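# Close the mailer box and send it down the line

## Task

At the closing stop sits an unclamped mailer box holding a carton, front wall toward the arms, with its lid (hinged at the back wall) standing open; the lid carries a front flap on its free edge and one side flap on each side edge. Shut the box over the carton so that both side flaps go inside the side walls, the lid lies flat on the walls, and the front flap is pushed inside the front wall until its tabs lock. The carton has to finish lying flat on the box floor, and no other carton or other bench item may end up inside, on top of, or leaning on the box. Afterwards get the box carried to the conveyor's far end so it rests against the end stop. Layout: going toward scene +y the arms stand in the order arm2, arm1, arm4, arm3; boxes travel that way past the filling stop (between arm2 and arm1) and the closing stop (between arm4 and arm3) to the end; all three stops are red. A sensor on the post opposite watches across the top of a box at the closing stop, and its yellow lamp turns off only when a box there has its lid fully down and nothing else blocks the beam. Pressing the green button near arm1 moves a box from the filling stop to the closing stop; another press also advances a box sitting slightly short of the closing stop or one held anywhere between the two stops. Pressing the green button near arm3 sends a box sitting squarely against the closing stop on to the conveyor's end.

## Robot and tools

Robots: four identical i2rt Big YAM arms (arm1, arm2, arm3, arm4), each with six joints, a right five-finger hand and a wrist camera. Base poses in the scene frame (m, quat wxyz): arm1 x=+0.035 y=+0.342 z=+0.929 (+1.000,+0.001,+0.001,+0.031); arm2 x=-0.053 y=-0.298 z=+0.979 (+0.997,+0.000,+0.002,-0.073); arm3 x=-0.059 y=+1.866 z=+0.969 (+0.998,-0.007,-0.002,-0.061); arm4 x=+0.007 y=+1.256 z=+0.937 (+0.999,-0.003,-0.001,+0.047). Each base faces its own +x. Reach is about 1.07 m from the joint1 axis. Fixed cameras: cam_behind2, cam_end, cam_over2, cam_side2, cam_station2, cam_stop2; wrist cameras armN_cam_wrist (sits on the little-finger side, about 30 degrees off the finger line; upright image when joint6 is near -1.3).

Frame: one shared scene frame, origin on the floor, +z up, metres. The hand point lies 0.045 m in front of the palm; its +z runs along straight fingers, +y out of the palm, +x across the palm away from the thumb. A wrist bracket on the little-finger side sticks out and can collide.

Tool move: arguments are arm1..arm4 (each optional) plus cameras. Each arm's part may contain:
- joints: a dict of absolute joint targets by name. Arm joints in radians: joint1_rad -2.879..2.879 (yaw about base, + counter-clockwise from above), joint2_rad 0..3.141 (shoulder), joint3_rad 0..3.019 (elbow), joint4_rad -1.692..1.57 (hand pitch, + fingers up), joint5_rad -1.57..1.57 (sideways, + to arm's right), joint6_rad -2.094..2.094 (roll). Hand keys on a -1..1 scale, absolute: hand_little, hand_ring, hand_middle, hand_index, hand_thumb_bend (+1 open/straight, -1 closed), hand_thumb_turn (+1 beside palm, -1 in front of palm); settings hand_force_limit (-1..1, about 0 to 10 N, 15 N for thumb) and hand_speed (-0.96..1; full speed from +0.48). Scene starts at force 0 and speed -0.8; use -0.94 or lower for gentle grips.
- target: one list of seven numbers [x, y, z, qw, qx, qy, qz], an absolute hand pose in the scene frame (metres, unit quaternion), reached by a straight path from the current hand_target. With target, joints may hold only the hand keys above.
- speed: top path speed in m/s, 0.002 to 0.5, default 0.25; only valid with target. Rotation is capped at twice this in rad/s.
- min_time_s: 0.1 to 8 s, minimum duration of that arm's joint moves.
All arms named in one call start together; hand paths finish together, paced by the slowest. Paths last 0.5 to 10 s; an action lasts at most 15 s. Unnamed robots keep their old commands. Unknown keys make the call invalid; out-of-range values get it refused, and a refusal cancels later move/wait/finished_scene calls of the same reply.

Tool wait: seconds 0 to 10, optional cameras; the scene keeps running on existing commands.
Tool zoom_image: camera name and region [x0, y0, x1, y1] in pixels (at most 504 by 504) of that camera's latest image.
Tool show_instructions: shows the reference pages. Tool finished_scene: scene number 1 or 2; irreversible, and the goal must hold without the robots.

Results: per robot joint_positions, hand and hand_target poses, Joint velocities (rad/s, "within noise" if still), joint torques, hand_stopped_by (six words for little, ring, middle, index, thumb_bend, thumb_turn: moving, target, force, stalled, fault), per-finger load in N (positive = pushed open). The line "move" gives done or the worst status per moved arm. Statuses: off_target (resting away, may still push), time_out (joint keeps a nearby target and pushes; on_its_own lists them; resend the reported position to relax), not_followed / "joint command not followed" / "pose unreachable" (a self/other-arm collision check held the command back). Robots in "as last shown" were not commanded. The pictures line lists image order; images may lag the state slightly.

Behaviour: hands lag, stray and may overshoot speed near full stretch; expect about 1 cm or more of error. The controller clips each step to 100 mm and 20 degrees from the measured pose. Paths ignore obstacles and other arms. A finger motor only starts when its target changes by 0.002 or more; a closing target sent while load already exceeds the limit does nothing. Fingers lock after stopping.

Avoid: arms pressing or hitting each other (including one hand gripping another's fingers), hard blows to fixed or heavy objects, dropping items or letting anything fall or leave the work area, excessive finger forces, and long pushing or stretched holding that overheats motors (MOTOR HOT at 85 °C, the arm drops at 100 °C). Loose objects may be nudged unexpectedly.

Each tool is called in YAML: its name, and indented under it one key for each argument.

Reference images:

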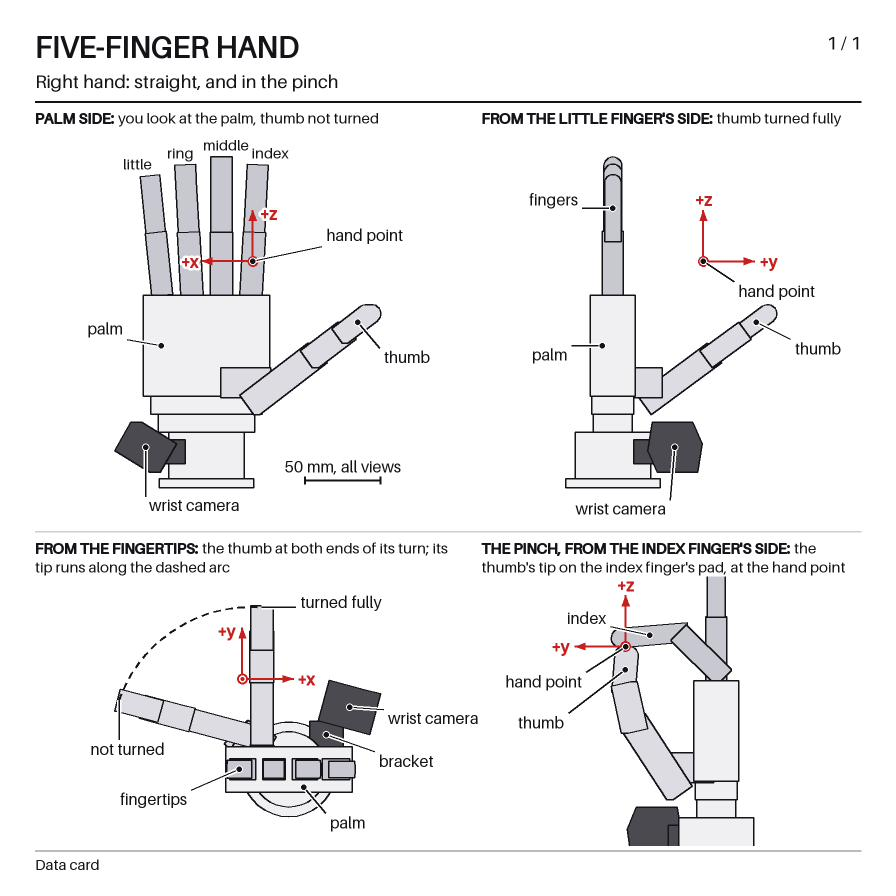

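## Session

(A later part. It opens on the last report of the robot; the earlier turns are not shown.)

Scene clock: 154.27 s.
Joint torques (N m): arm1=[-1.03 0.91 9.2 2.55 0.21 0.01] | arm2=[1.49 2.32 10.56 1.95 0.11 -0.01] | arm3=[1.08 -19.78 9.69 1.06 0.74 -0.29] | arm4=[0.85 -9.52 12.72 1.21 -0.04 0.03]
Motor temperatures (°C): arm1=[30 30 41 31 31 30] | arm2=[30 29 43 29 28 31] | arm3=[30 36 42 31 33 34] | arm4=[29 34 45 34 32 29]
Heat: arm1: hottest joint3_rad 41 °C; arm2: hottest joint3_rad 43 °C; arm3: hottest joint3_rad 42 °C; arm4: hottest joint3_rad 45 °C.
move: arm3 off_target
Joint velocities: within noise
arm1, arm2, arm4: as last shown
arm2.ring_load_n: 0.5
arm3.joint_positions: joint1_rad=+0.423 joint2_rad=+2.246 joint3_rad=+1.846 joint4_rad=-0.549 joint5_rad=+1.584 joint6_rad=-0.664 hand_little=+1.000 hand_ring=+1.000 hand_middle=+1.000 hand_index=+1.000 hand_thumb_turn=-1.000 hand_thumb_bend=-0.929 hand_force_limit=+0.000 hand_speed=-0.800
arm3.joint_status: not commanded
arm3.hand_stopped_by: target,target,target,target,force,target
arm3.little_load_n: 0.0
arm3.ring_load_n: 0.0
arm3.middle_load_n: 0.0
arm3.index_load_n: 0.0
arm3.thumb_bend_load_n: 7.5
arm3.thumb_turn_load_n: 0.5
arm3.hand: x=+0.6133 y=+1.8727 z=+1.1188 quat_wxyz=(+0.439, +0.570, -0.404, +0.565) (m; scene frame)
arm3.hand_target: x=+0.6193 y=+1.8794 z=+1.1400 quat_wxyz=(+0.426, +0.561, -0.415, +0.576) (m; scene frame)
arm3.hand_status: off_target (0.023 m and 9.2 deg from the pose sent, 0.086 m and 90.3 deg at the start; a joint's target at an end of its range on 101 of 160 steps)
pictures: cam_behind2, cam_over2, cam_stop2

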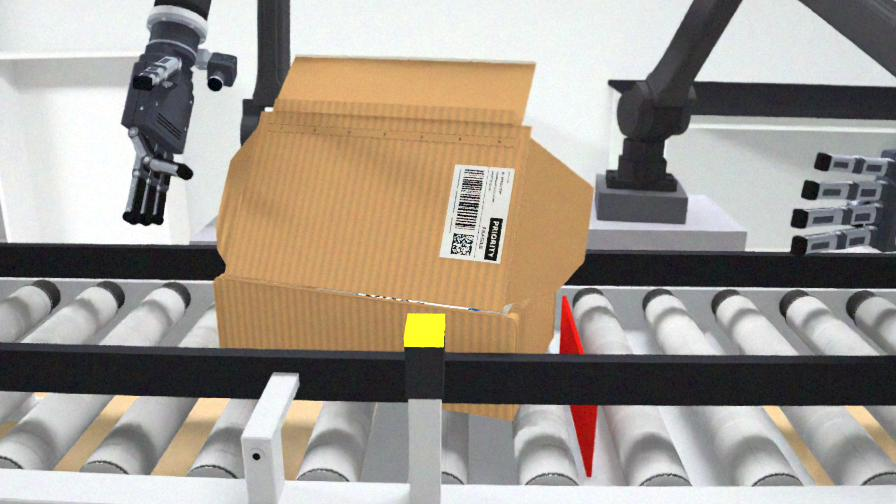

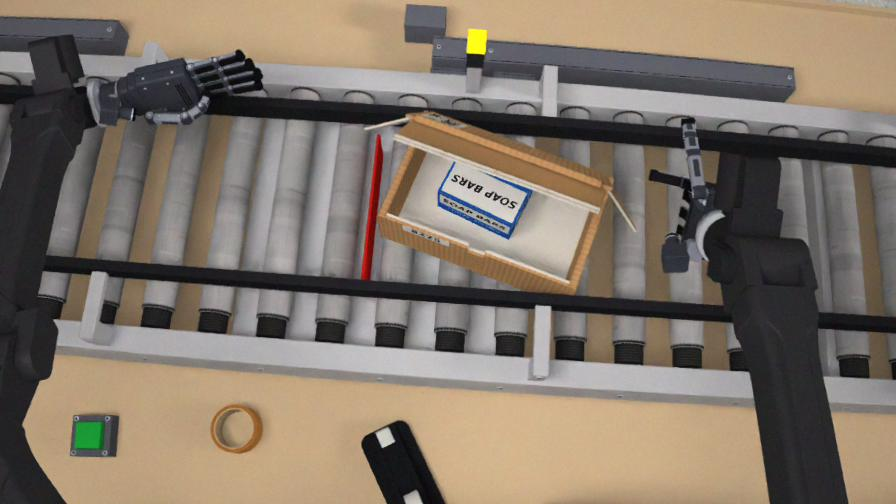

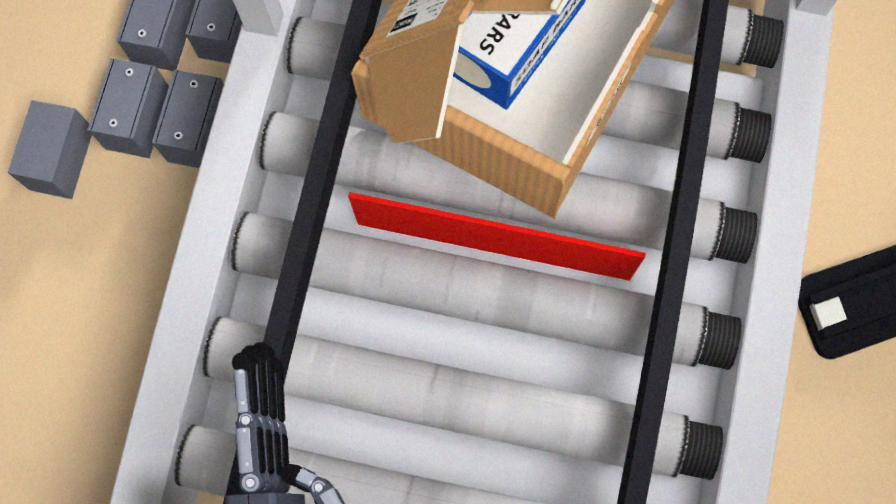

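move:
  arm3: {"target": [0.70, 1.74, 1.06, 0.5, 0.5, -0.5, 0.5], "speed": 0.25}
  cameras: ["cam_behind2", "cam_stop2"]

move:
  arm3: {"target": [0.705, 1.635, 1.035, 0.5, 0.5, -0.5, 0.5], "speed": 0.15}
  cameras: ["cam_over2", "cam_behind2", "cam_stop2"]

Scene clock: 160.17 s.
Joint torques (N m): arm1=[-1.03 0.85 9.2 2.54 0.21 0.01] | arm2=[1.26 2.55 10.52 1.89 0.12 -0.02] | arm3=[0.97 -21.66 9.89 1.26 0.47 -0.31] | arm4=[1.08 -9.47 12.83 1.21 -0.06 0.05]
Motor temperatures (°C): arm1=[30 30 41 31 31 30] | arm2=[30 29 43 29 28 31] | arm3=[30 36 42 31 33 34] | arm4=[29 34 46 34 32 29]
Heat: arm1: hottest joint3_rad 41 °C; arm2: hottest joint3_rad 43 °C; arm3: hottest joint3_rad 42 °C; arm4: hottest joint3_rad 46 °C.
move: arm3 off_target
Joint velocities: within noise
arm1.joint_positions: joint1_rad=-0.032 joint2_rad=+0.646 joint3_rad=+1.328 joint4_rad=-1.360 joint5_rad=+0.140 joint6_rad=-1.155 hand_little=+1.000 hand_ring=+1.000 hand_middle=+1.000 hand_index=+1.000 hand_thumb_turn=+1.000 hand_thumb_bend=+1.000 hand_force_limit=+0.000 hand_speed=-0.800
arm1.joint_status: not commanded
arm1.hand_stopped_by: target,target,target,target,target,target
arm1.little_load_n: 0.0
arm1.ring_load_n: 0.0
arm1.middle_load_n: 0.0
arm1.index_load_n: 0.0
arm1.thumb_bend_load_n: 0.0
arm1.thumb_turn_load_n: 0.0
arm1.hand: x=+0.2644 y=+0.2774 z=+1.3774 quat_wxyz=(-0.035, +0.878, -0.203, +0.433) (m; scene frame)
arm1.hand_target: x=+0.2640 y=+0.2774 z=+1.3855 quat_wxyz=(-0.037, +0.873, -0.203, +0.441) (m; scene frame)
arm1.hand_status: not commanded
arm2.joint_positions: joint1_rad=+0.199 joint2_rad=+0.614 joint3_rad=+1.377 joint4_rad=-1.233 joint5_rad=+0.174 joint6_rad=-1.171 hand_little=+1.000 hand_ring=+1.000 hand_middle=+1.000 hand_index=+1.000 hand_thumb_turn=+1.000 hand_thumb_bend=+1.000 hand_force_limit=+0.000 hand_speed=-0.800
arm2.joint_status: not commanded
arm2.hand_stopped_by: target,target,target,target,target,target
arm2.little_load_n: 0.0
arm2.ring_load_n: 0.0
arm2.middle_load_n: 0.0
arm2.index_load_n: 0.0
arm2.thumb_bend_load_n: 0.0
arm2.thumb_turn_load_n: -0.5
arm2.hand: x=+0.1875 y=-0.3623 z=+1.4826 quat_wxyz=(-0.044, +0.830, -0.192, +0.522) (m; scene frame)
arm2.hand_target: x=+0.1859 y=-0.3624 z=+1.4940 quat_wxyz=(-0.047, +0.823, -0.191, +0.533) (m; scene frame)
arm2.hand_status: not commanded
arm3.joint_positions: joint1_rad=+0.208 joint2_rad=+2.600 joint3_rad=+2.276 joint4_rad=-0.347 joint5_rad=+1.587 joint6_rad=-0.934 hand_little=+1.000 hand_ring=+1.000 hand_middle=+1.000 hand_index=+1.000 hand_thumb_turn=-1.000 hand_thumb_bend=-0.929 hand_force_limit=+0.000 hand_speed=-0.800
arm3.joint_status: not commanded
arm3.hand_stopped_by: target,target,target,target,force,target
arm3.little_load_n: 0.0
arm3.ring_load_n: 0.0
arm3.middle_load_n: 0.0
arm3.index_load_n: 0.0
arm3.thumb_bend_load_n: 7.5
arm3.thumb_turn_load_n: 0.5
arm3.hand: x=+0.6931 y=+1.7364 z=+1.0453 quat_wxyz=(+0.495, +0.519, -0.467, +0.516) (m; scene frame)
arm3.hand_target: x=+0.6994 y=+1.7396 z=+1.0601 quat_wxyz=(+0.486, +0.513, -0.475, +0.525) (m; scene frame)
arm3.hand_status: off_target (0.017 m and 4.8 deg from the pose sent, 0.169 m and 17.0 deg at the start; a joint's target at an end of its range on 169 of 169 steps)
arm4: as last shown
pictures: cam_behind2, cam_stop2

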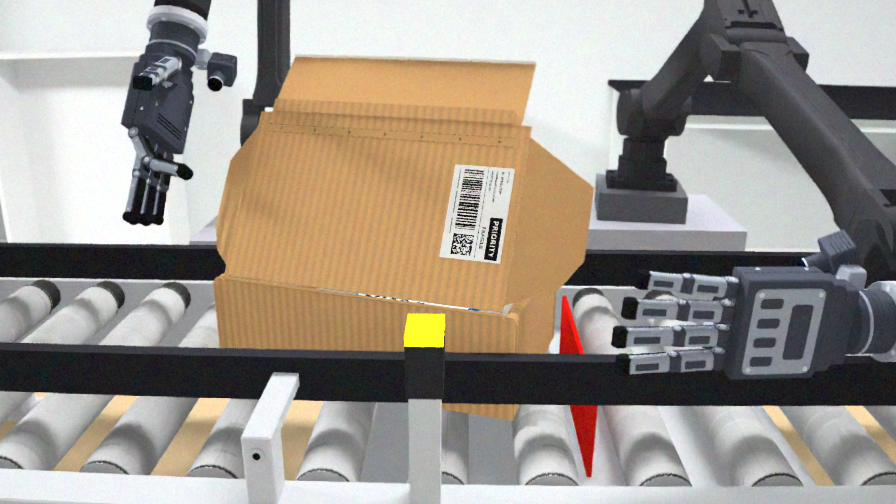

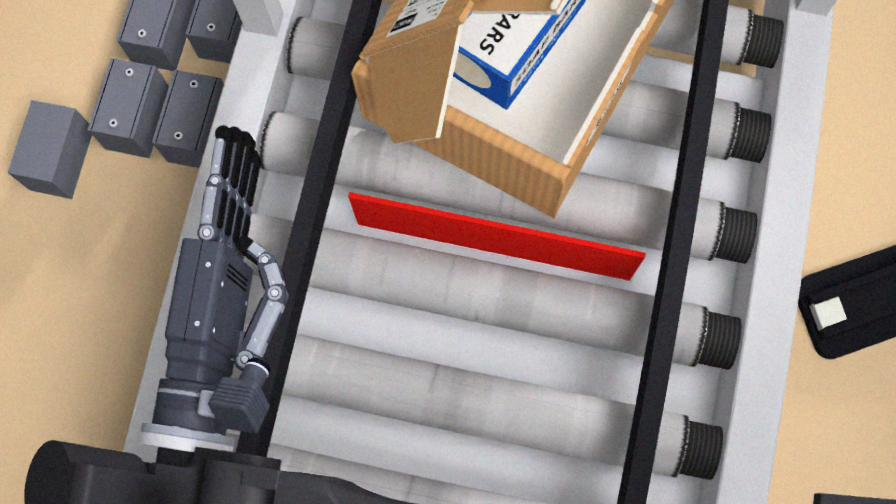

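Scene clock: 165.97 s.
Joint torques (N m): arm1=[-1.03 0.85 9.18 2.54 0.21 0] | arm2=[1.44 2.32 10.56 1.91 0.11 -0.02] | arm3=[0.91 -21.89 8.58 1.43 0.24 -0.33] | arm4=[1.26 -9 12.72 1.31 -0.01 0.03]
Motor temperatures (°C): arm1=[30 30 41 31 31 30] | arm2=[30 29 43 29 28 31] | arm3=[30 37 42 31 33 34] | arm4=[29 34 47 34 32 29]
Heat: arm1: hottest joint3_rad 41 °C; arm2: hottest joint3_rad 43 °C; arm3: hottest joint3_rad 42 °C; arm4: hottest joint3_rad 47 °C.
move: arm3 moving
Joint velocities: within noise
arm1, arm2, arm4: as last shown
arm2.thumb_turn_load_n: 0.0
arm3.joint_positions: joint1_rad=+0.074 joint2_rad=+2.688 joint3_rad=+2.377 joint4_rad=-0.111 joint5_rad=+1.525 joint6_rad=-1.163 hand_little=+1.000 hand_ring=+1.000 hand_middle=+1.000 hand_index=+1.000 hand_thumb_turn=-1.000 hand_thumb_bend=-0.929 hand_force_limit=+0.000 hand_speed=-0.800
arm3.joint_status: not commanded
arm3.hand_stopped_by: target,target,target,target,force,target
arm3.little_load_n: 0.0
arm3.ring_load_n: 0.0
arm3.middle_load_n: 0.0
arm3.index_load_n: 0.0
arm3.thumb_bend_load_n: 7.5
arm3.thumb_turn_load_n: 0.5
arm3.hand: x=+0.7018 y=+1.6334 z=+1.0286 quat_wxyz=(+0.503, +0.503, -0.500, +0.495) (m; scene frame)
arm3.hand_target: x=+0.7049 y=+1.6350 z=+1.0350 quat_wxyz=(+0.499, +0.501, -0.501, +0.498) (m; scene frame)
arm3.hand_status: moving (0.007 m and 0.8 deg from the pose sent, 0.103 m and 4.8 deg at the start)
pictures: cam_behind2, cam_over2, cam_stop2

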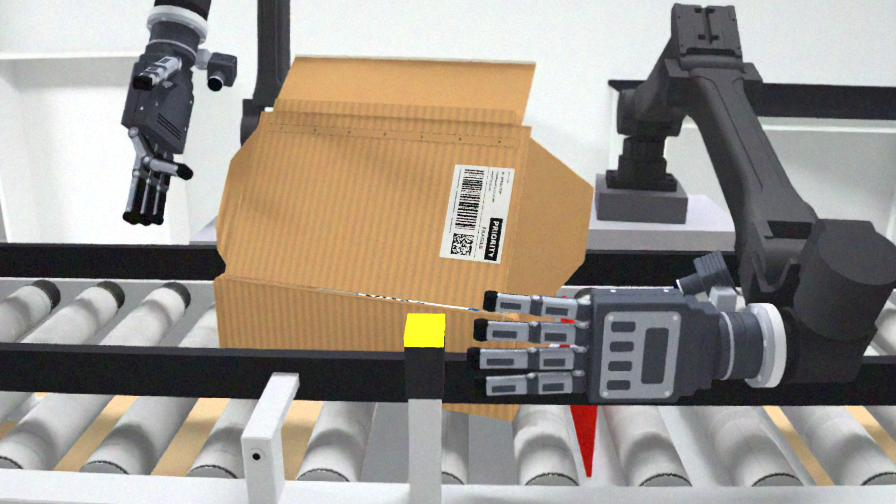

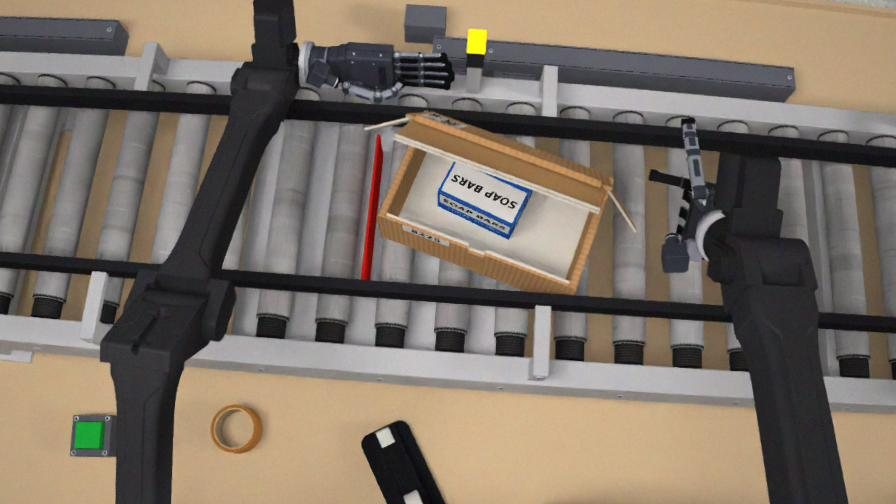

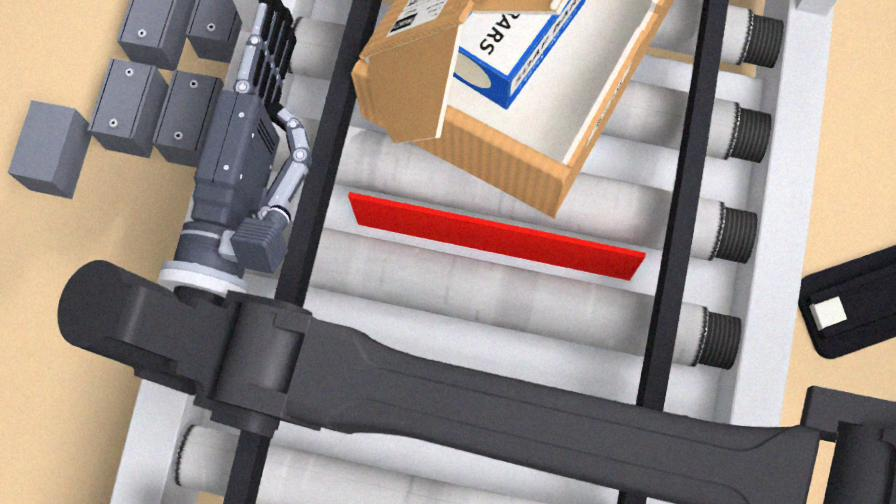

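move:
  arm3: {"target": [0.68, 1.635, 1.012, 0.5, 0.5, -0.5, 0.5], "speed": 0.12}

move:
  arm3: {"target": [0.60, 1.64, 1.01, 0.5, 0.5, -0.5, 0.5], "speed": 0.1}
  cameras: ["cam_over2", "cam_behind2", "cam_side2"]

Scene clock: 169.60 s.
Joint torques (N m): arm1=[-0.97 0.85 9.2 2.54 0.21 0] | arm2=[1.61 2.14 10.55 1.94 0.11 0.01] | arm3=[0.79 -20.84 6.23 1.26 0.31 -0.28] | arm4=[0.91 -9.35 12.89 1.24 -0.07 0.03]
Motor temperatures (°C): arm1=[30 30 41 31 31 30] | arm2=[30 29 43 29 28 31] | arm3=[30 37 42 31 33 34] | arm4=[29 33 47 34 32 29]
Heat: arm1: hottest joint3_rad 41 °C; arm2: hottest joint3_rad 43 °C; arm3: hottest joint3_rad 42 °C; arm4: hottest joint3_rad 47 °C.
move: arm3 done
Joint velocities: within noise
arm1, arm2: as last shown
arm3.joint_positions: joint1_rad=+0.074 joint2_rad=+2.619 joint3_rad=+2.208 joint4_rad=+0.054 joint5_rad=+1.521 joint6_rad=-1.191 hand_little=+1.000 hand_ring=+1.000 hand_middle=+1.000 hand_index=+1.000 hand_thumb_turn=-1.000 hand_thumb_bend=-0.929 hand_force_limit=+0.000 hand_speed=-0.800
arm3.joint_status: not commanded
arm3.hand_stopped_by: target,target,target,target,force,target
arm3.little_load_n: -0.5
arm3.ring_load_n: 0.0
arm3.middle_load_n: 0.0
arm3.index_load_n: 0.0
arm3.thumb_bend_load_n: 7.0
arm3.thumb_turn_load_n: 0.5
arm3.hand: x=+0.6841 y=+1.6339 z=+1.0204 quat_wxyz=(+0.493, +0.494, -0.508, +0.505) (m; scene frame)
arm3.hand_target: x=+0.6800 y=+1.6349 z=+1.0119 quat_wxyz=(+0.500, +0.500, -0.501, +0.499) (m; scene frame)
arm3.hand_status: done (0.009 m and 1.5 deg from the pose sent, 0.028 m and 0.8 deg at the start)
arm4.joint_positions: joint1_rad=-0.087 joint2_rad=+1.351 joint3_rad=+1.114 joint4_rad=-0.775 joint5_rad=+0.081 joint6_rad=+1.701 hand_little=+1.000 hand_ring=+1.000 hand_middle=+1.000 hand_index=+0.000 hand_thumb_turn=+1.000 hand_thumb_bend=+1.000 hand_force_limit=+0.000 hand_speed=-0.800
arm4.joint_status: not commanded
arm4.hand_stopped_by: target,target,target,target,target,target
arm4.little_load_n: 0.0
arm4.ring_load_n: 0.0
arm4.middle_load_n: 0.0
arm4.index_load_n: 0.0
arm4.thumb_bend_load_n: 0.0
arm4.thumb_turn_load_n: 0.0
arm4.hand: x=+0.5599 y=+1.3001 z=+1.1529 quat_wxyz=(-0.279, -0.070, -0.957, +0.022) (m; scene frame)
arm4.hand_target: x=+0.5782 y=+1.2998 z=+1.1801 quat_wxyz=(-0.300, -0.067, -0.951, +0.021) (m; scene frame)
arm4.hand_status: not commanded
pictures: none

Scene clock: 173.93 s.
Joint torques (N m): arm1=[-0.97 0.85 9.2 2.54 0.21 0.01] | arm2=[1.32 2.08 10.59 1.95 0.13 0.01] | arm3=[0.38 -19.55 6.35 1.46 0.31 -0.33] | arm4=[0.97 -9.23 12.78 1.25 -0.07 0.02]
Motor temperatures (°C): arm1=[30 30 41 31 31 30] | arm2=[30 29 43 29 28 31] | arm3=[30 37 41 31 33 34] | arm4=[29 33 47 34 32 29]
Heat: arm1: hottest joint3_rad 41 °C; arm2: hottest joint3_rad 43 °C; arm3: hottest joint3_rad 41 °C; arm4: hottest joint3_rad 47 °C.
move: arm3 done
Joint velocities: within noise
arm1, arm2, arm4: as last shown
arm2.little_load_n: 0.5
arm3.joint_positions: joint1_rad=+0.080 joint2_rad=+2.418 joint3_rad=+1.758 joint4_rad=+0.248 joint5_rad=+1.524 joint6_rad=-1.164 hand_little=+1.000 hand_ring=+1.000 hand_middle=+1.000 hand_index=+1.000 hand_thumb_turn=-1.000 hand_thumb_bend=-0.929 hand_force_limit=+0.000 hand_speed=-0.800
arm3.joint_status: not commanded
arm3.hand_stopped_by: target,target,target,target,force,target
arm3.little_load_n: 0.0
arm3.ring_load_n: 0.0
arm3.middle_load_n: 0.0
arm3.index_load_n: 0.0
arm3.thumb_bend_load_n: 6.5
arm3.thumb_turn_load_n: 1.0
arm3.hand: x=+0.6007 y=+1.6415 z=+1.0058 quat_wxyz=(+0.499, +0.502, -0.501, +0.498) (m; scene frame)
arm3.hand_target: x=+0.6000 y=+1.6401 z=+1.0100 quat_wxyz=(+0.499, +0.501, -0.501, +0.499) (m; scene frame)
arm3.hand_status: done (0.005 m and 0.3 deg from the pose sent, 0.085 m and 1.5 deg at the start)
pictures: cam_behind2, cam_over2, cam_side2

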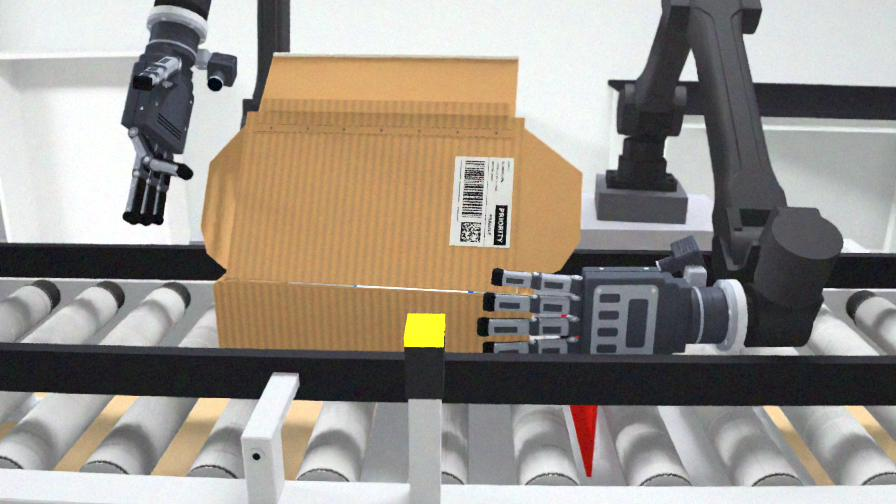

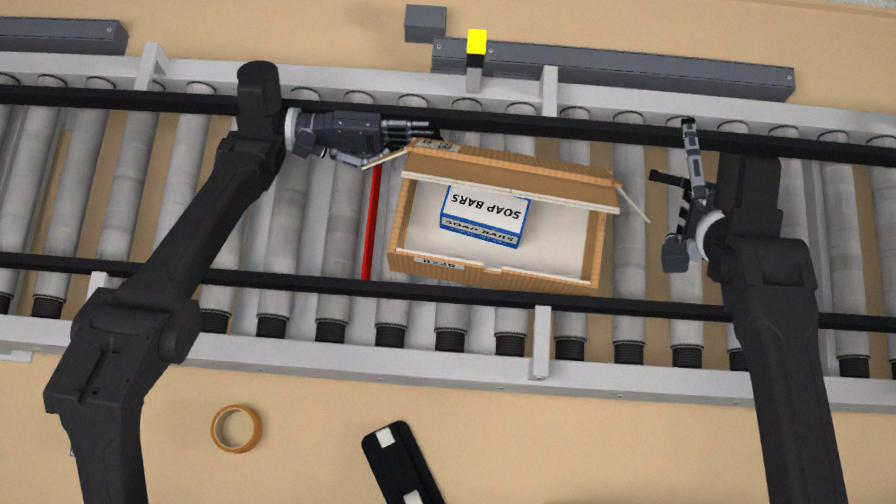

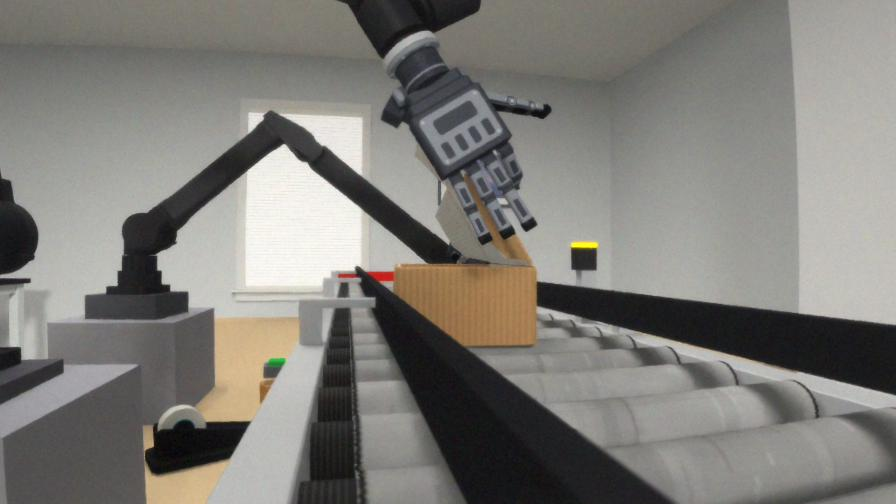

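Working well. Continue the sweep.

move:
  arm3: {"target": [0.545, 1.64, 1.008, 0.5, 0.5, -0.5, 0.5], "speed": 0.1}
  cameras: ["cam_over2", "cam_behind2", "cam_stop2"]

Scene clock: 176.47 s.
Joint torques (N m): arm1=[-1.03 0.91 9.2 2.54 0.21 0] | arm2=[1.2 2.37 10.51 1.95 0.11 -0.01] | arm3=[-0.44 -19.49 4.19 1.26 2.35 -0.46] | arm4=[0.56 -8.94 12.74 1.21 -0.01 0.03]
Motor temperatures (°C): arm1=[30 30 41 31 31 30] | arm2=[30 29 43 29 28 31] | arm3=[30 37 41 31 34 34] | arm4=[29 33 48 34 32 29]
Heat: arm1: hottest joint3_rad 41 °C; arm2: hottest joint3_rad 43 °C; arm3: hottest joint3_rad 41 °C; arm4: hottest joint3_rad 48 °C.
move: arm3 off_target
Joint velocities: within noise
arm1, arm2, arm4: as last shown
arm1.little_load_n: -0.5
arm1.ring_load_n: -0.5
arm3.joint_positions: joint1_rad=+0.086 joint2_rad=+2.334 joint3_rad=+1.548 joint4_rad=+0.396 joint5_rad=+1.469 joint6_rad=-1.167 hand_little=+1.000 hand_ring=+1.000 hand_middle=+1.000 hand_index=+1.000 hand_thumb_turn=-1.000 hand_thumb_bend=-0.929 hand_force_limit=+0.000 hand_speed=-0.800
arm3.joint_status: not commanded
arm3.hand_stopped_by: target,target,target,target,force,target
arm3.little_load_n: 0.0
arm3.ring_load_n: 0.0
arm3.middle_load_n: 0.5
arm3.index_load_n: 0.5
arm3.thumb_bend_load_n: 7.0
arm3.thumb_turn_load_n: 1.0
arm3.hand: x=+0.5637 y=+1.6454 z=+0.9929 quat_wxyz=(+0.475, +0.516, -0.496, +0.512) (m; scene frame)
arm3.hand_target: x=+0.5460 y=+1.6403 z=+1.0071 quat_wxyz=(+0.499, +0.501, -0.502, +0.498) (m; scene frame)
arm3.hand_status: off_target (0.025 m and 3.8 deg from the pose sent, 0.056 m and 0.3 deg at the start)
pictures: cam_behind2, cam_over2, cam_stop2

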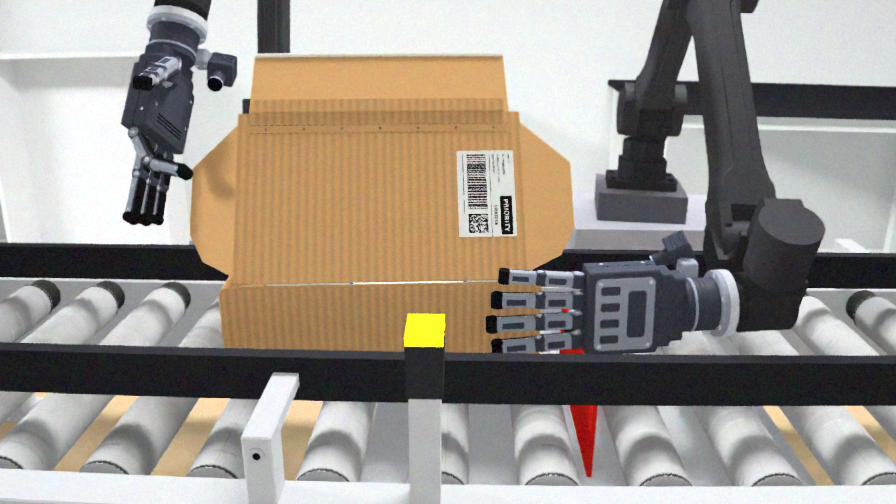

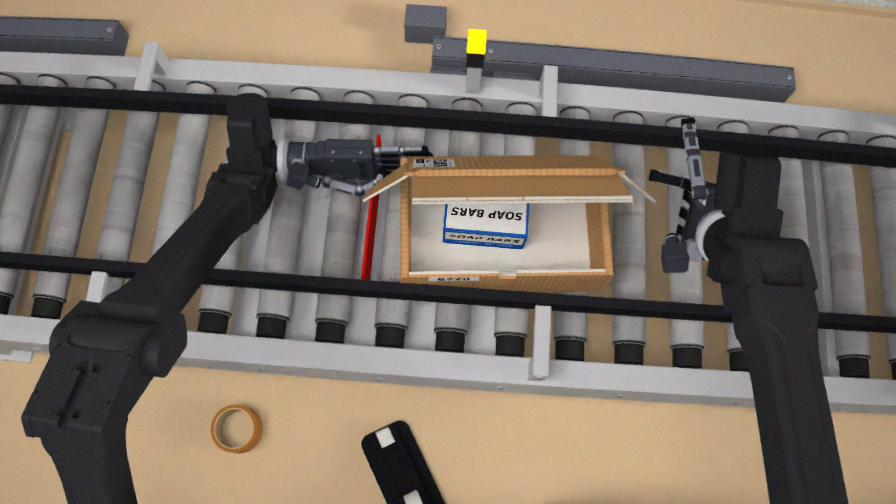

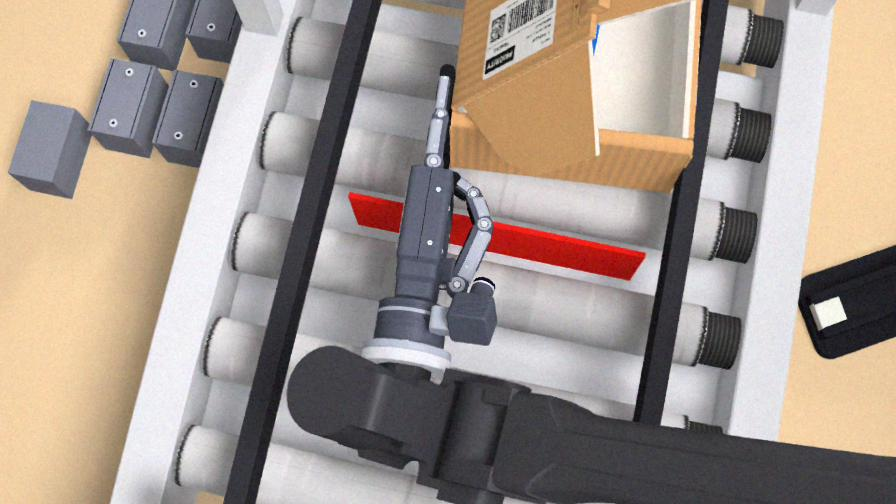

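move:
  arm3: {"target": [0.64, 1.66, 1.02, 0.5, 0.5, -0.5, 0.5], "speed": 0.2}

move:
  arm3: {"target": [0.63, 1.66, 1.12, 0.3536, 0.3536, -0.6124, 0.6124], "speed": 0.25}
  arm4: {"joints": {"hand_index": 1.0}}
  cameras: ["cam_behind2", "cam_side2"]

move:
  arm3: {"target": [0.52, 1.66, 1.105, 0.3536, 0.3536, -0.6124, 0.6124], "speed": 0.1}
  cameras: ["cam_over2", "cam_behind2", "cam_side2"]

Scene clock: 178.63 s.
Joint torques (N m): arm1=[-1.03 0.97 9.2 2.52 0.21 0] | arm2=[1.26 2.37 10.58 1.95 0.11 0] | arm3=[1.67 -17.61 12.98 0.75 -0.05 -0.2] | arm4=[1.2 -9.99 12.85 1.1 -0.06 0.02]
Motor temperatures (°C): arm1=[30 30 42 31 31 30] | arm2=[30 29 43 29 28 31] | arm3=[30 37 41 31 35 34] | arm4=[29 33 48 34 32 29]
Heat: arm1: hottest joint3_rad 42 °C; arm2: hottest joint3_rad 43 °C; arm3: hottest joint3_rad 41 °C; arm4: hottest joint3_rad 48 °C.
move: arm3 off_target
Joint velocities: within noise
arm1, arm2, arm4: as last shown
arm1.little_load_n: 0.0
arm1.ring_load_n: 0.0
arm2.little_load_n: 0.0
arm3.joint_positions: joint1_rad=+0.096 joint2_rad=+2.463 joint3_rad=+1.843 joint4_rad=+0.270 joint5_rad=+1.559 joint6_rad=-1.267 hand_little=+1.000 hand_ring=+1.000 hand_middle=+1.000 hand_index=+1.000 hand_thumb_turn=-1.000 hand_thumb_bend=-0.929 hand_force_limit=+0.000 hand_speed=-0.800
arm3.joint_status: not commanded
arm3.hand_stopped_by: target,target,target,target,force,target
arm3.little_load_n: 0.0
arm3.ring_load_n: 0.0
arm3.middle_load_n: 0.0
arm3.index_load_n: 0.0
arm3.thumb_bend_load_n: 7.0
arm3.thumb_turn_load_n: 1.0
arm3.hand: x=+0.6164 y=+1.6533 z=+1.0124 quat_wxyz=(+0.517, +0.505, -0.490, +0.487) (m; scene frame)
arm3.hand_target: x=+0.6380 y=+1.6605 z=+1.0205 quat_wxyz=(+0.501, +0.499, -0.497, +0.503) (m; scene frame)
arm3.hand_status: off_target (0.026 m and 2.7 deg from the pose sent, 0.082 m and 3.8 deg at the start)
arm4.thumb_bend_load_n: -0.5
pictures: none

Scene clock: 180.93 s.
Joint torques (N m): arm1=[-1.03 0.85 9.21 2.55 0.21 0] | arm2=[1.55 2.37 10.54 1.92 0.12 0.02] | arm3=[1.32 -20.6 6.97 0.81 -0.05 -0.01] | arm4=[1.26 -8.64 12.81 1.11 -0.08 0.06]
Motor temperatures (°C): arm1=[30 30 42 31 31 30] | arm2=[30 29 43 29 28 31] | arm3=[30 37 41 31 34 34] | arm4=[29 33 48 34 32 29]
Heat: arm1: hottest joint3_rad 42 °C; arm2: hottest joint3_rad 43 °C; arm3: hottest joint3_rad 41 °C; arm4: hottest joint3_rad 48 °C.
move: arm3 off_target; arm4 done
Joint velocities: within noise
arm1, arm2: as last shown
arm3.joint_positions: joint1_rad=+0.097 joint2_rad=+2.280 joint3_rad=+1.774 joint4_rad=+0.477 joint5_rad=+1.555 joint6_rad=-1.059 hand_little=+1.000 hand_ring=+1.000 hand_middle=+1.000 hand_index=+1.000 hand_thumb_turn=-1.000 hand_thumb_bend=-0.929 hand_force_limit=+0.000 hand_speed=-0.800
arm3.joint_status: not commanded
arm3.hand_stopped_by: target,target,target,target,force,target
arm3.little_load_n: 0.0
arm3.ring_load_n: 0.0
arm3.middle_load_n: 0.0
arm3.index_load_n: 0.0
arm3.thumb_bend_load_n: 7.0
arm3.thumb_turn_load_n: 1.0
arm3.hand: x=+0.6284 y=+1.6550 z=+1.1047 quat_wxyz=(+0.370, +0.360, -0.603, +0.608) (m; scene frame)
arm3.hand_target: x=+0.6299 y=+1.6600 z=+1.1198 quat_wxyz=(+0.356, +0.351, -0.608, +0.616) (m; scene frame)
arm3.hand_status: off_target (0.016 m and 2.4 deg from the pose sent, 0.109 m and 32.5 deg at the start)
arm4.joint_positions: joint1_rad=-0.087 joint2_rad=+1.351 joint3_rad=+1.114 joint4_rad=-0.775 joint5_rad=+0.081 joint6_rad=+1.701 hand_little=+1.000 hand_ring=+1.000 hand_middle=+1.000 hand_index=+1.000 hand_thumb_turn=+1.000 hand_thumb_bend=+1.000 hand_force_limit=+0.000 hand_speed=-0.800
arm4.joint_status: all done
arm4.hand_stopped_by: target,target,target,target,target,target
arm4.little_load_n: -0.5
arm4.ring_load_n: 0.0
arm4.middle_load_n: 0.0
arm4.index_load_n: 0.0
arm4.thumb_bend_load_n: 0.0
arm4.thumb_turn_load_n: 0.0
arm4.hand: x=+0.5599 y=+1.3001 z=+1.1529 quat_wxyz=(-0.279, -0.069, -0.957, +0.022) (m; scene frame)
arm4.hand_target: x=+0.5782 y=+1.2998 z=+1.1801 quat_wxyz=(-0.300, -0.067, -0.951, +0.021) (m; scene frame)
arm4.hand_status: not commanded
pictures: cam_behind2, cam_side2

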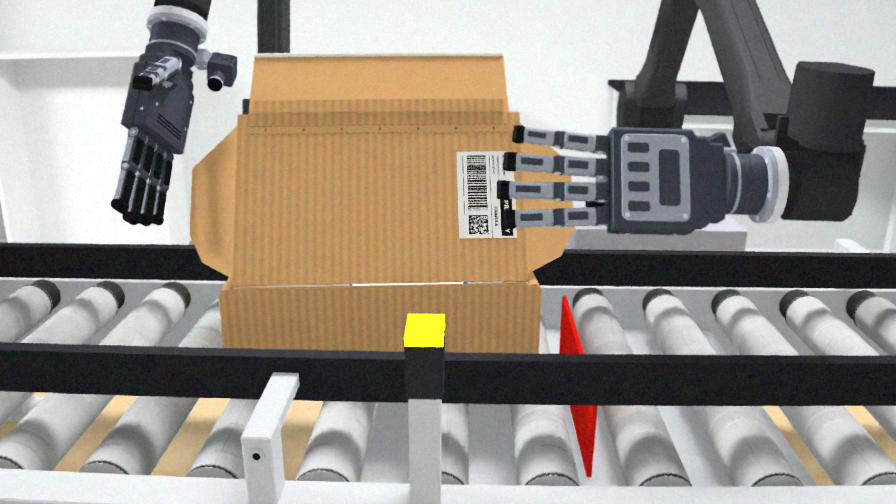

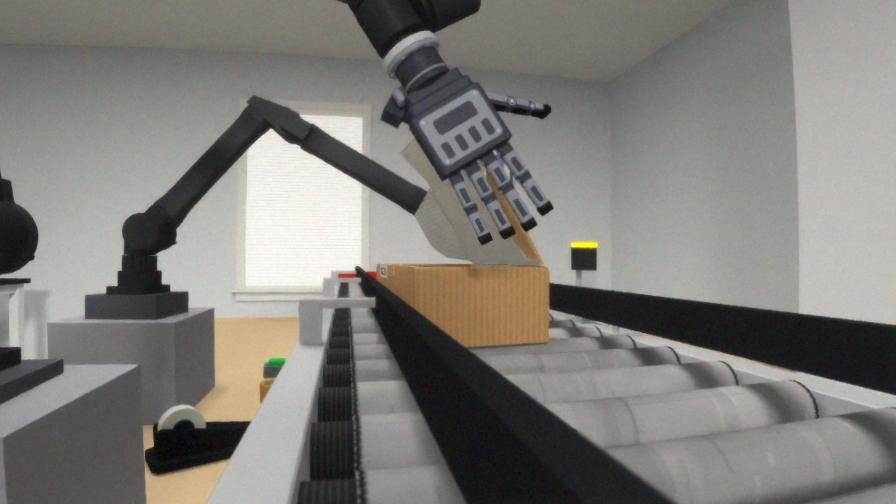

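Scene clock: 183.17 s.
Joint torques (N m): arm1=[-1.03 0.85 9.21 2.54 0.21 0] | arm2=[1.55 2.32 10.56 1.95 0.12 -0.01] | arm3=[1.03 -17.49 5.98 0.4 0.19 -0.01] | arm4=[0.97 -8.88 12.96 1.18 -0.06 0.08]
Motor temperatures (°C): arm1=[30 30 42 31 31 30] | arm2=[30 29 43 29 28 31] | arm3=[30 38 41 31 34 34] | arm4=[29 33 48 34 32 29]
Heat: arm1: hottest joint3_rad 42 °C; arm2: hottest joint3_rad 43 °C; arm3: hottest joint3_rad 41 °C; arm4: hottest joint3_rad 48 °C.
move: arm3 off_target
Joint velocities: within noise
arm1, arm2, arm4: as last shown
arm3.joint_positions: joint1_rad=+0.097 joint2_rad=+2.044 joint3_rad=+1.336 joint4_rad=+0.563 joint5_rad=+1.546 joint6_rad=-0.930 hand_little=+1.000 hand_ring=+1.000 hand_middle=+1.000 hand_index=+1.000 hand_thumb_turn=-1.000 hand_thumb_bend=-0.929 hand_force_limit=+0.000 hand_speed=-0.800
arm3.joint_status: not commanded
arm3.hand_stopped_by: target,target,target,target,force,target
arm3.little_load_n: 0.0
arm3.ring_load_n: 0.0
arm3.middle_load_n: 0.5
arm3.index_load_n: 0.0
arm3.thumb_bend_load_n: 7.0
arm3.thumb_turn_load_n: 1.0
arm3.hand: x=+0.5210 y=+1.6575 z=+1.0941 quat_wxyz=(+0.363, +0.359, -0.605, +0.611) (m; scene frame)
arm3.hand_target: x=+0.5200 y=+1.6600 z=+1.1050 quat_wxyz=(+0.355, +0.352, -0.609, +0.616) (m; scene frame)
arm3.hand_status: off_target (0.011 m and 1.6 deg from the pose sent, 0.109 m and 2.3 deg at the start)
arm4.little_load_n: 0.0
pictures: cam_behind2, cam_over2, cam_side2

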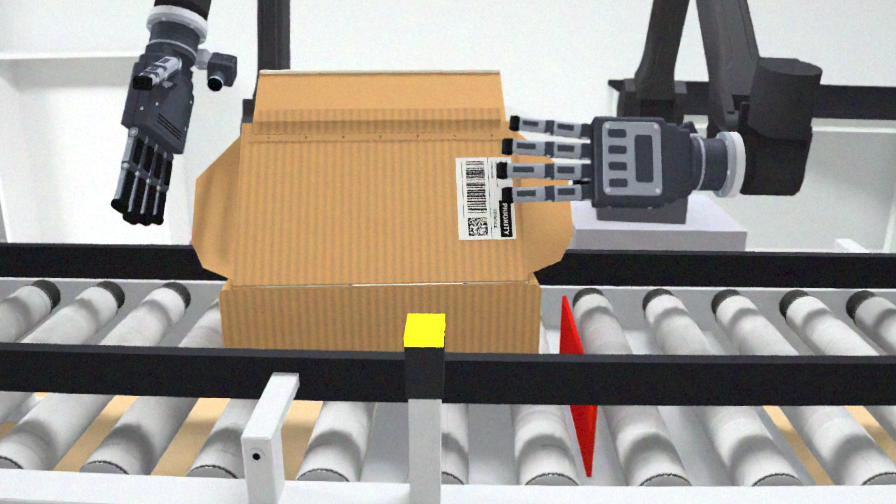

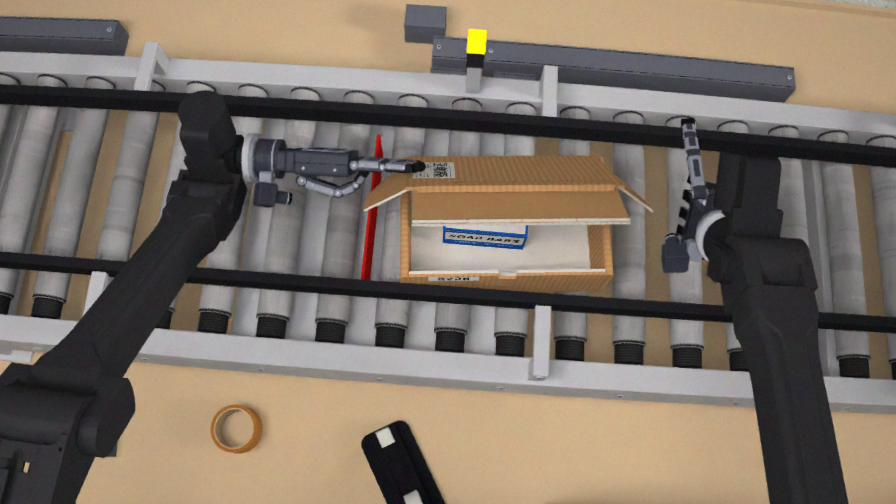

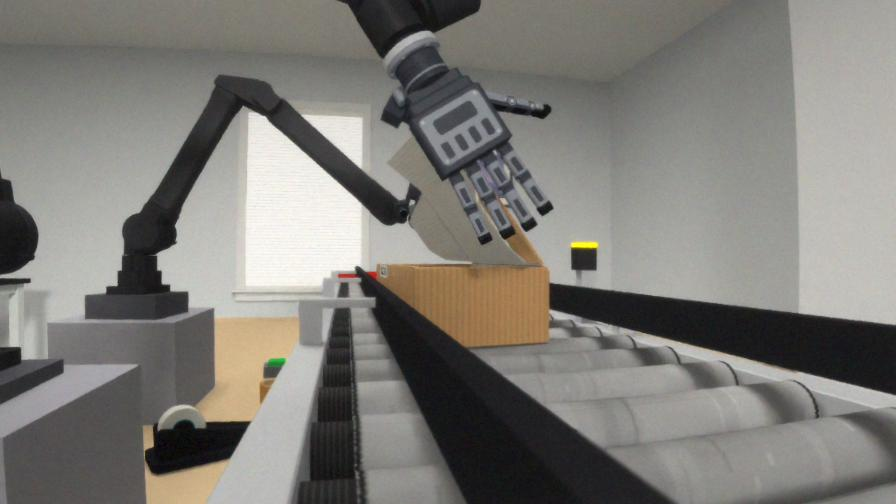

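move:
  arm3: {"target": [0.485, 1.66, 1.085, 0.3536, 0.3536, -0.6124, 0.6124], "speed": 0.1}
  cameras: ["cam_over2", "cam_behind2", "cam_stop2"]

Scene clock: 189.90 s.
Joint torques (N m): arm1=[-1.03 0.91 9.21 2.54 0.21 0] | arm2=[1.61 2.08 10.58 1.94 0.11 -0.02] | arm3=[0.79 -15.33 6.71 0.09 0.71 -0.16] | arm4=[1.14 -9.47 12.85 0.99 -0.06 0.04]
Motor temperatures (°C): arm1=[30 30 42 31 31 30] | arm2=[30 29 43 29 28 31] | arm3=[30 37 40 31 34 34] | arm4=[29 33 49 34 32 29]
Heat: arm1: hottest joint3_rad 42 °C; arm2: hottest joint3_rad 43 °C; arm3: hottest joint3_rad 40 °C; arm4: hottest joint3_rad 49 °C.
move: arm3 moving
Joint velocities: within noise
arm1.joint_positions: joint1_rad=-0.032 joint2_rad=+0.646 joint3_rad=+1.328 joint4_rad=-1.360 joint5_rad=+0.140 joint6_rad=-1.155 hand_little=+1.000 hand_ring=+1.000 hand_middle=+1.000 hand_index=+1.000 hand_thumb_turn=+1.000 hand_thumb_bend=+1.000 hand_force_limit=+0.000 hand_speed=-0.800
arm1.joint_status: not commanded
arm1.hand_stopped_by: target,target,target,target,target,target
arm1.little_load_n: -0.5
arm1.ring_load_n: 0.0
arm1.middle_load_n: 0.0
arm1.index_load_n: 0.0
arm1.thumb_bend_load_n: 0.0
arm1.thumb_turn_load_n: 0.0
arm1.hand: x=+0.2644 y=+0.2774 z=+1.3774 quat_wxyz=(-0.035, +0.878, -0.203, +0.433) (m; scene frame)
arm1.hand_target: x=+0.2640 y=+0.2774 z=+1.3855 quat_wxyz=(-0.037, +0.873, -0.203, +0.441) (m; scene frame)
arm1.hand_status: not commanded
arm2.joint_positions: joint1_rad=+0.199 joint2_rad=+0.614 joint3_rad=+1.377 joint4_rad=-1.233 joint5_rad=+0.174 joint6_rad=-1.171 hand_little=+1.000 hand_ring=+1.000 hand_middle=+1.000 hand_index=+1.000 hand_thumb_turn=+1.000 hand_thumb_bend=+1.000 hand_force_limit=+0.000 hand_speed=-0.800
arm2.joint_status: not commanded
arm2.hand_stopped_by: target,target,target,target,target,target
arm2.little_load_n: 0.0
arm2.ring_load_n: 0.0
arm2.middle_load_n: 0.0
arm2.index_load_n: 0.0
arm2.thumb_bend_load_n: 0.0
arm2.thumb_turn_load_n: 0.0
arm2.hand: x=+0.1875 y=-0.3623 z=+1.4826 quat_wxyz=(-0.044, +0.830, -0.192, +0.522) (m; scene frame)
arm2.hand_target: x=+0.1859 y=-0.3624 z=+1.4940 quat_wxyz=(-0.047, +0.823, -0.191, +0.533) (m; scene frame)
arm2.hand_status: not commanded
arm3.joint_positions: joint1_rad=+0.097 joint2_rad=+1.974 joint3_rad=+1.218 joint4_rad=+0.379 joint5_rad=+1.534 joint6_rad=-0.678 hand_little=+1.000 hand_ring=+1.000 hand_middle=+1.000 hand_index=+1.000 hand_thumb_turn=-1.000 hand_thumb_bend=-0.929 hand_force_limit=+0.000 hand_speed=-0.800
arm3.joint_status: not commanded
arm3.hand_stopped_by: target,target,target,target,force,target
arm3.little_load_n: 0.0
arm3.ring_load_n: 0.0
arm3.middle_load_n: 0.0
arm3.index_load_n: 1.0
arm3.thumb_bend_load_n: 6.5
arm3.thumb_turn_load_n: 1.0
arm3.hand: x=+0.4854 y=+1.6584 z=+1.0766 quat_wxyz=(+0.352, +0.358, -0.610, +0.613) (m; scene frame)
arm3.hand_target: x=+0.4851 y=+1.6600 z=+1.0850 quat_wxyz=(+0.354, +0.353, -0.611, +0.614) (m; scene frame)
arm3.hand_status: moving (0.009 m and 0.6 deg from the pose sent, 0.037 m and 1.6 deg at the start)
arm4: as last shown
pictures: cam_behind2, cam_over2, cam_stop2

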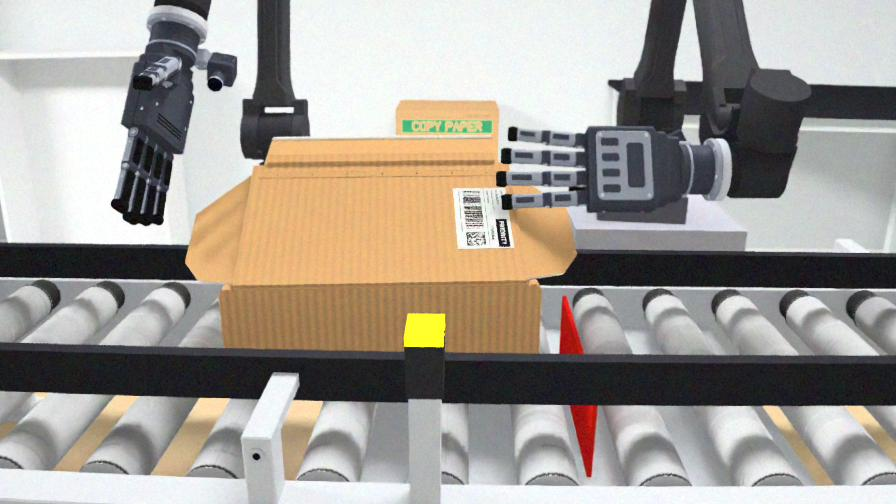

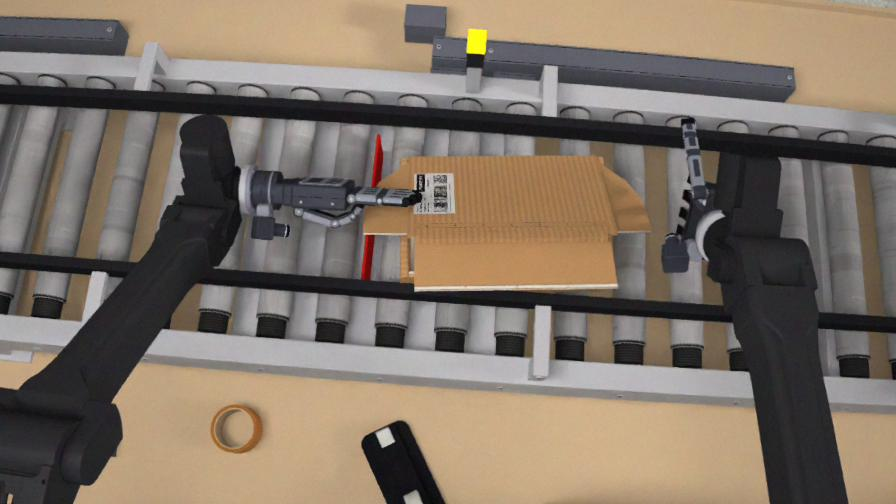

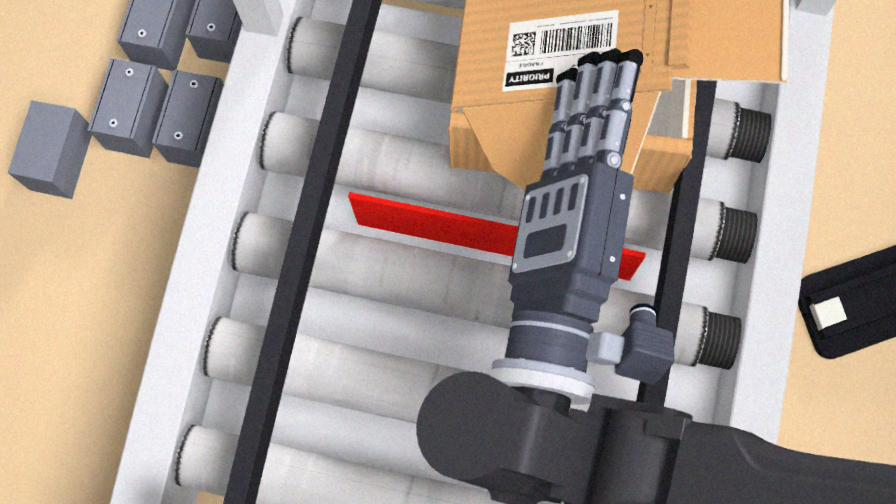

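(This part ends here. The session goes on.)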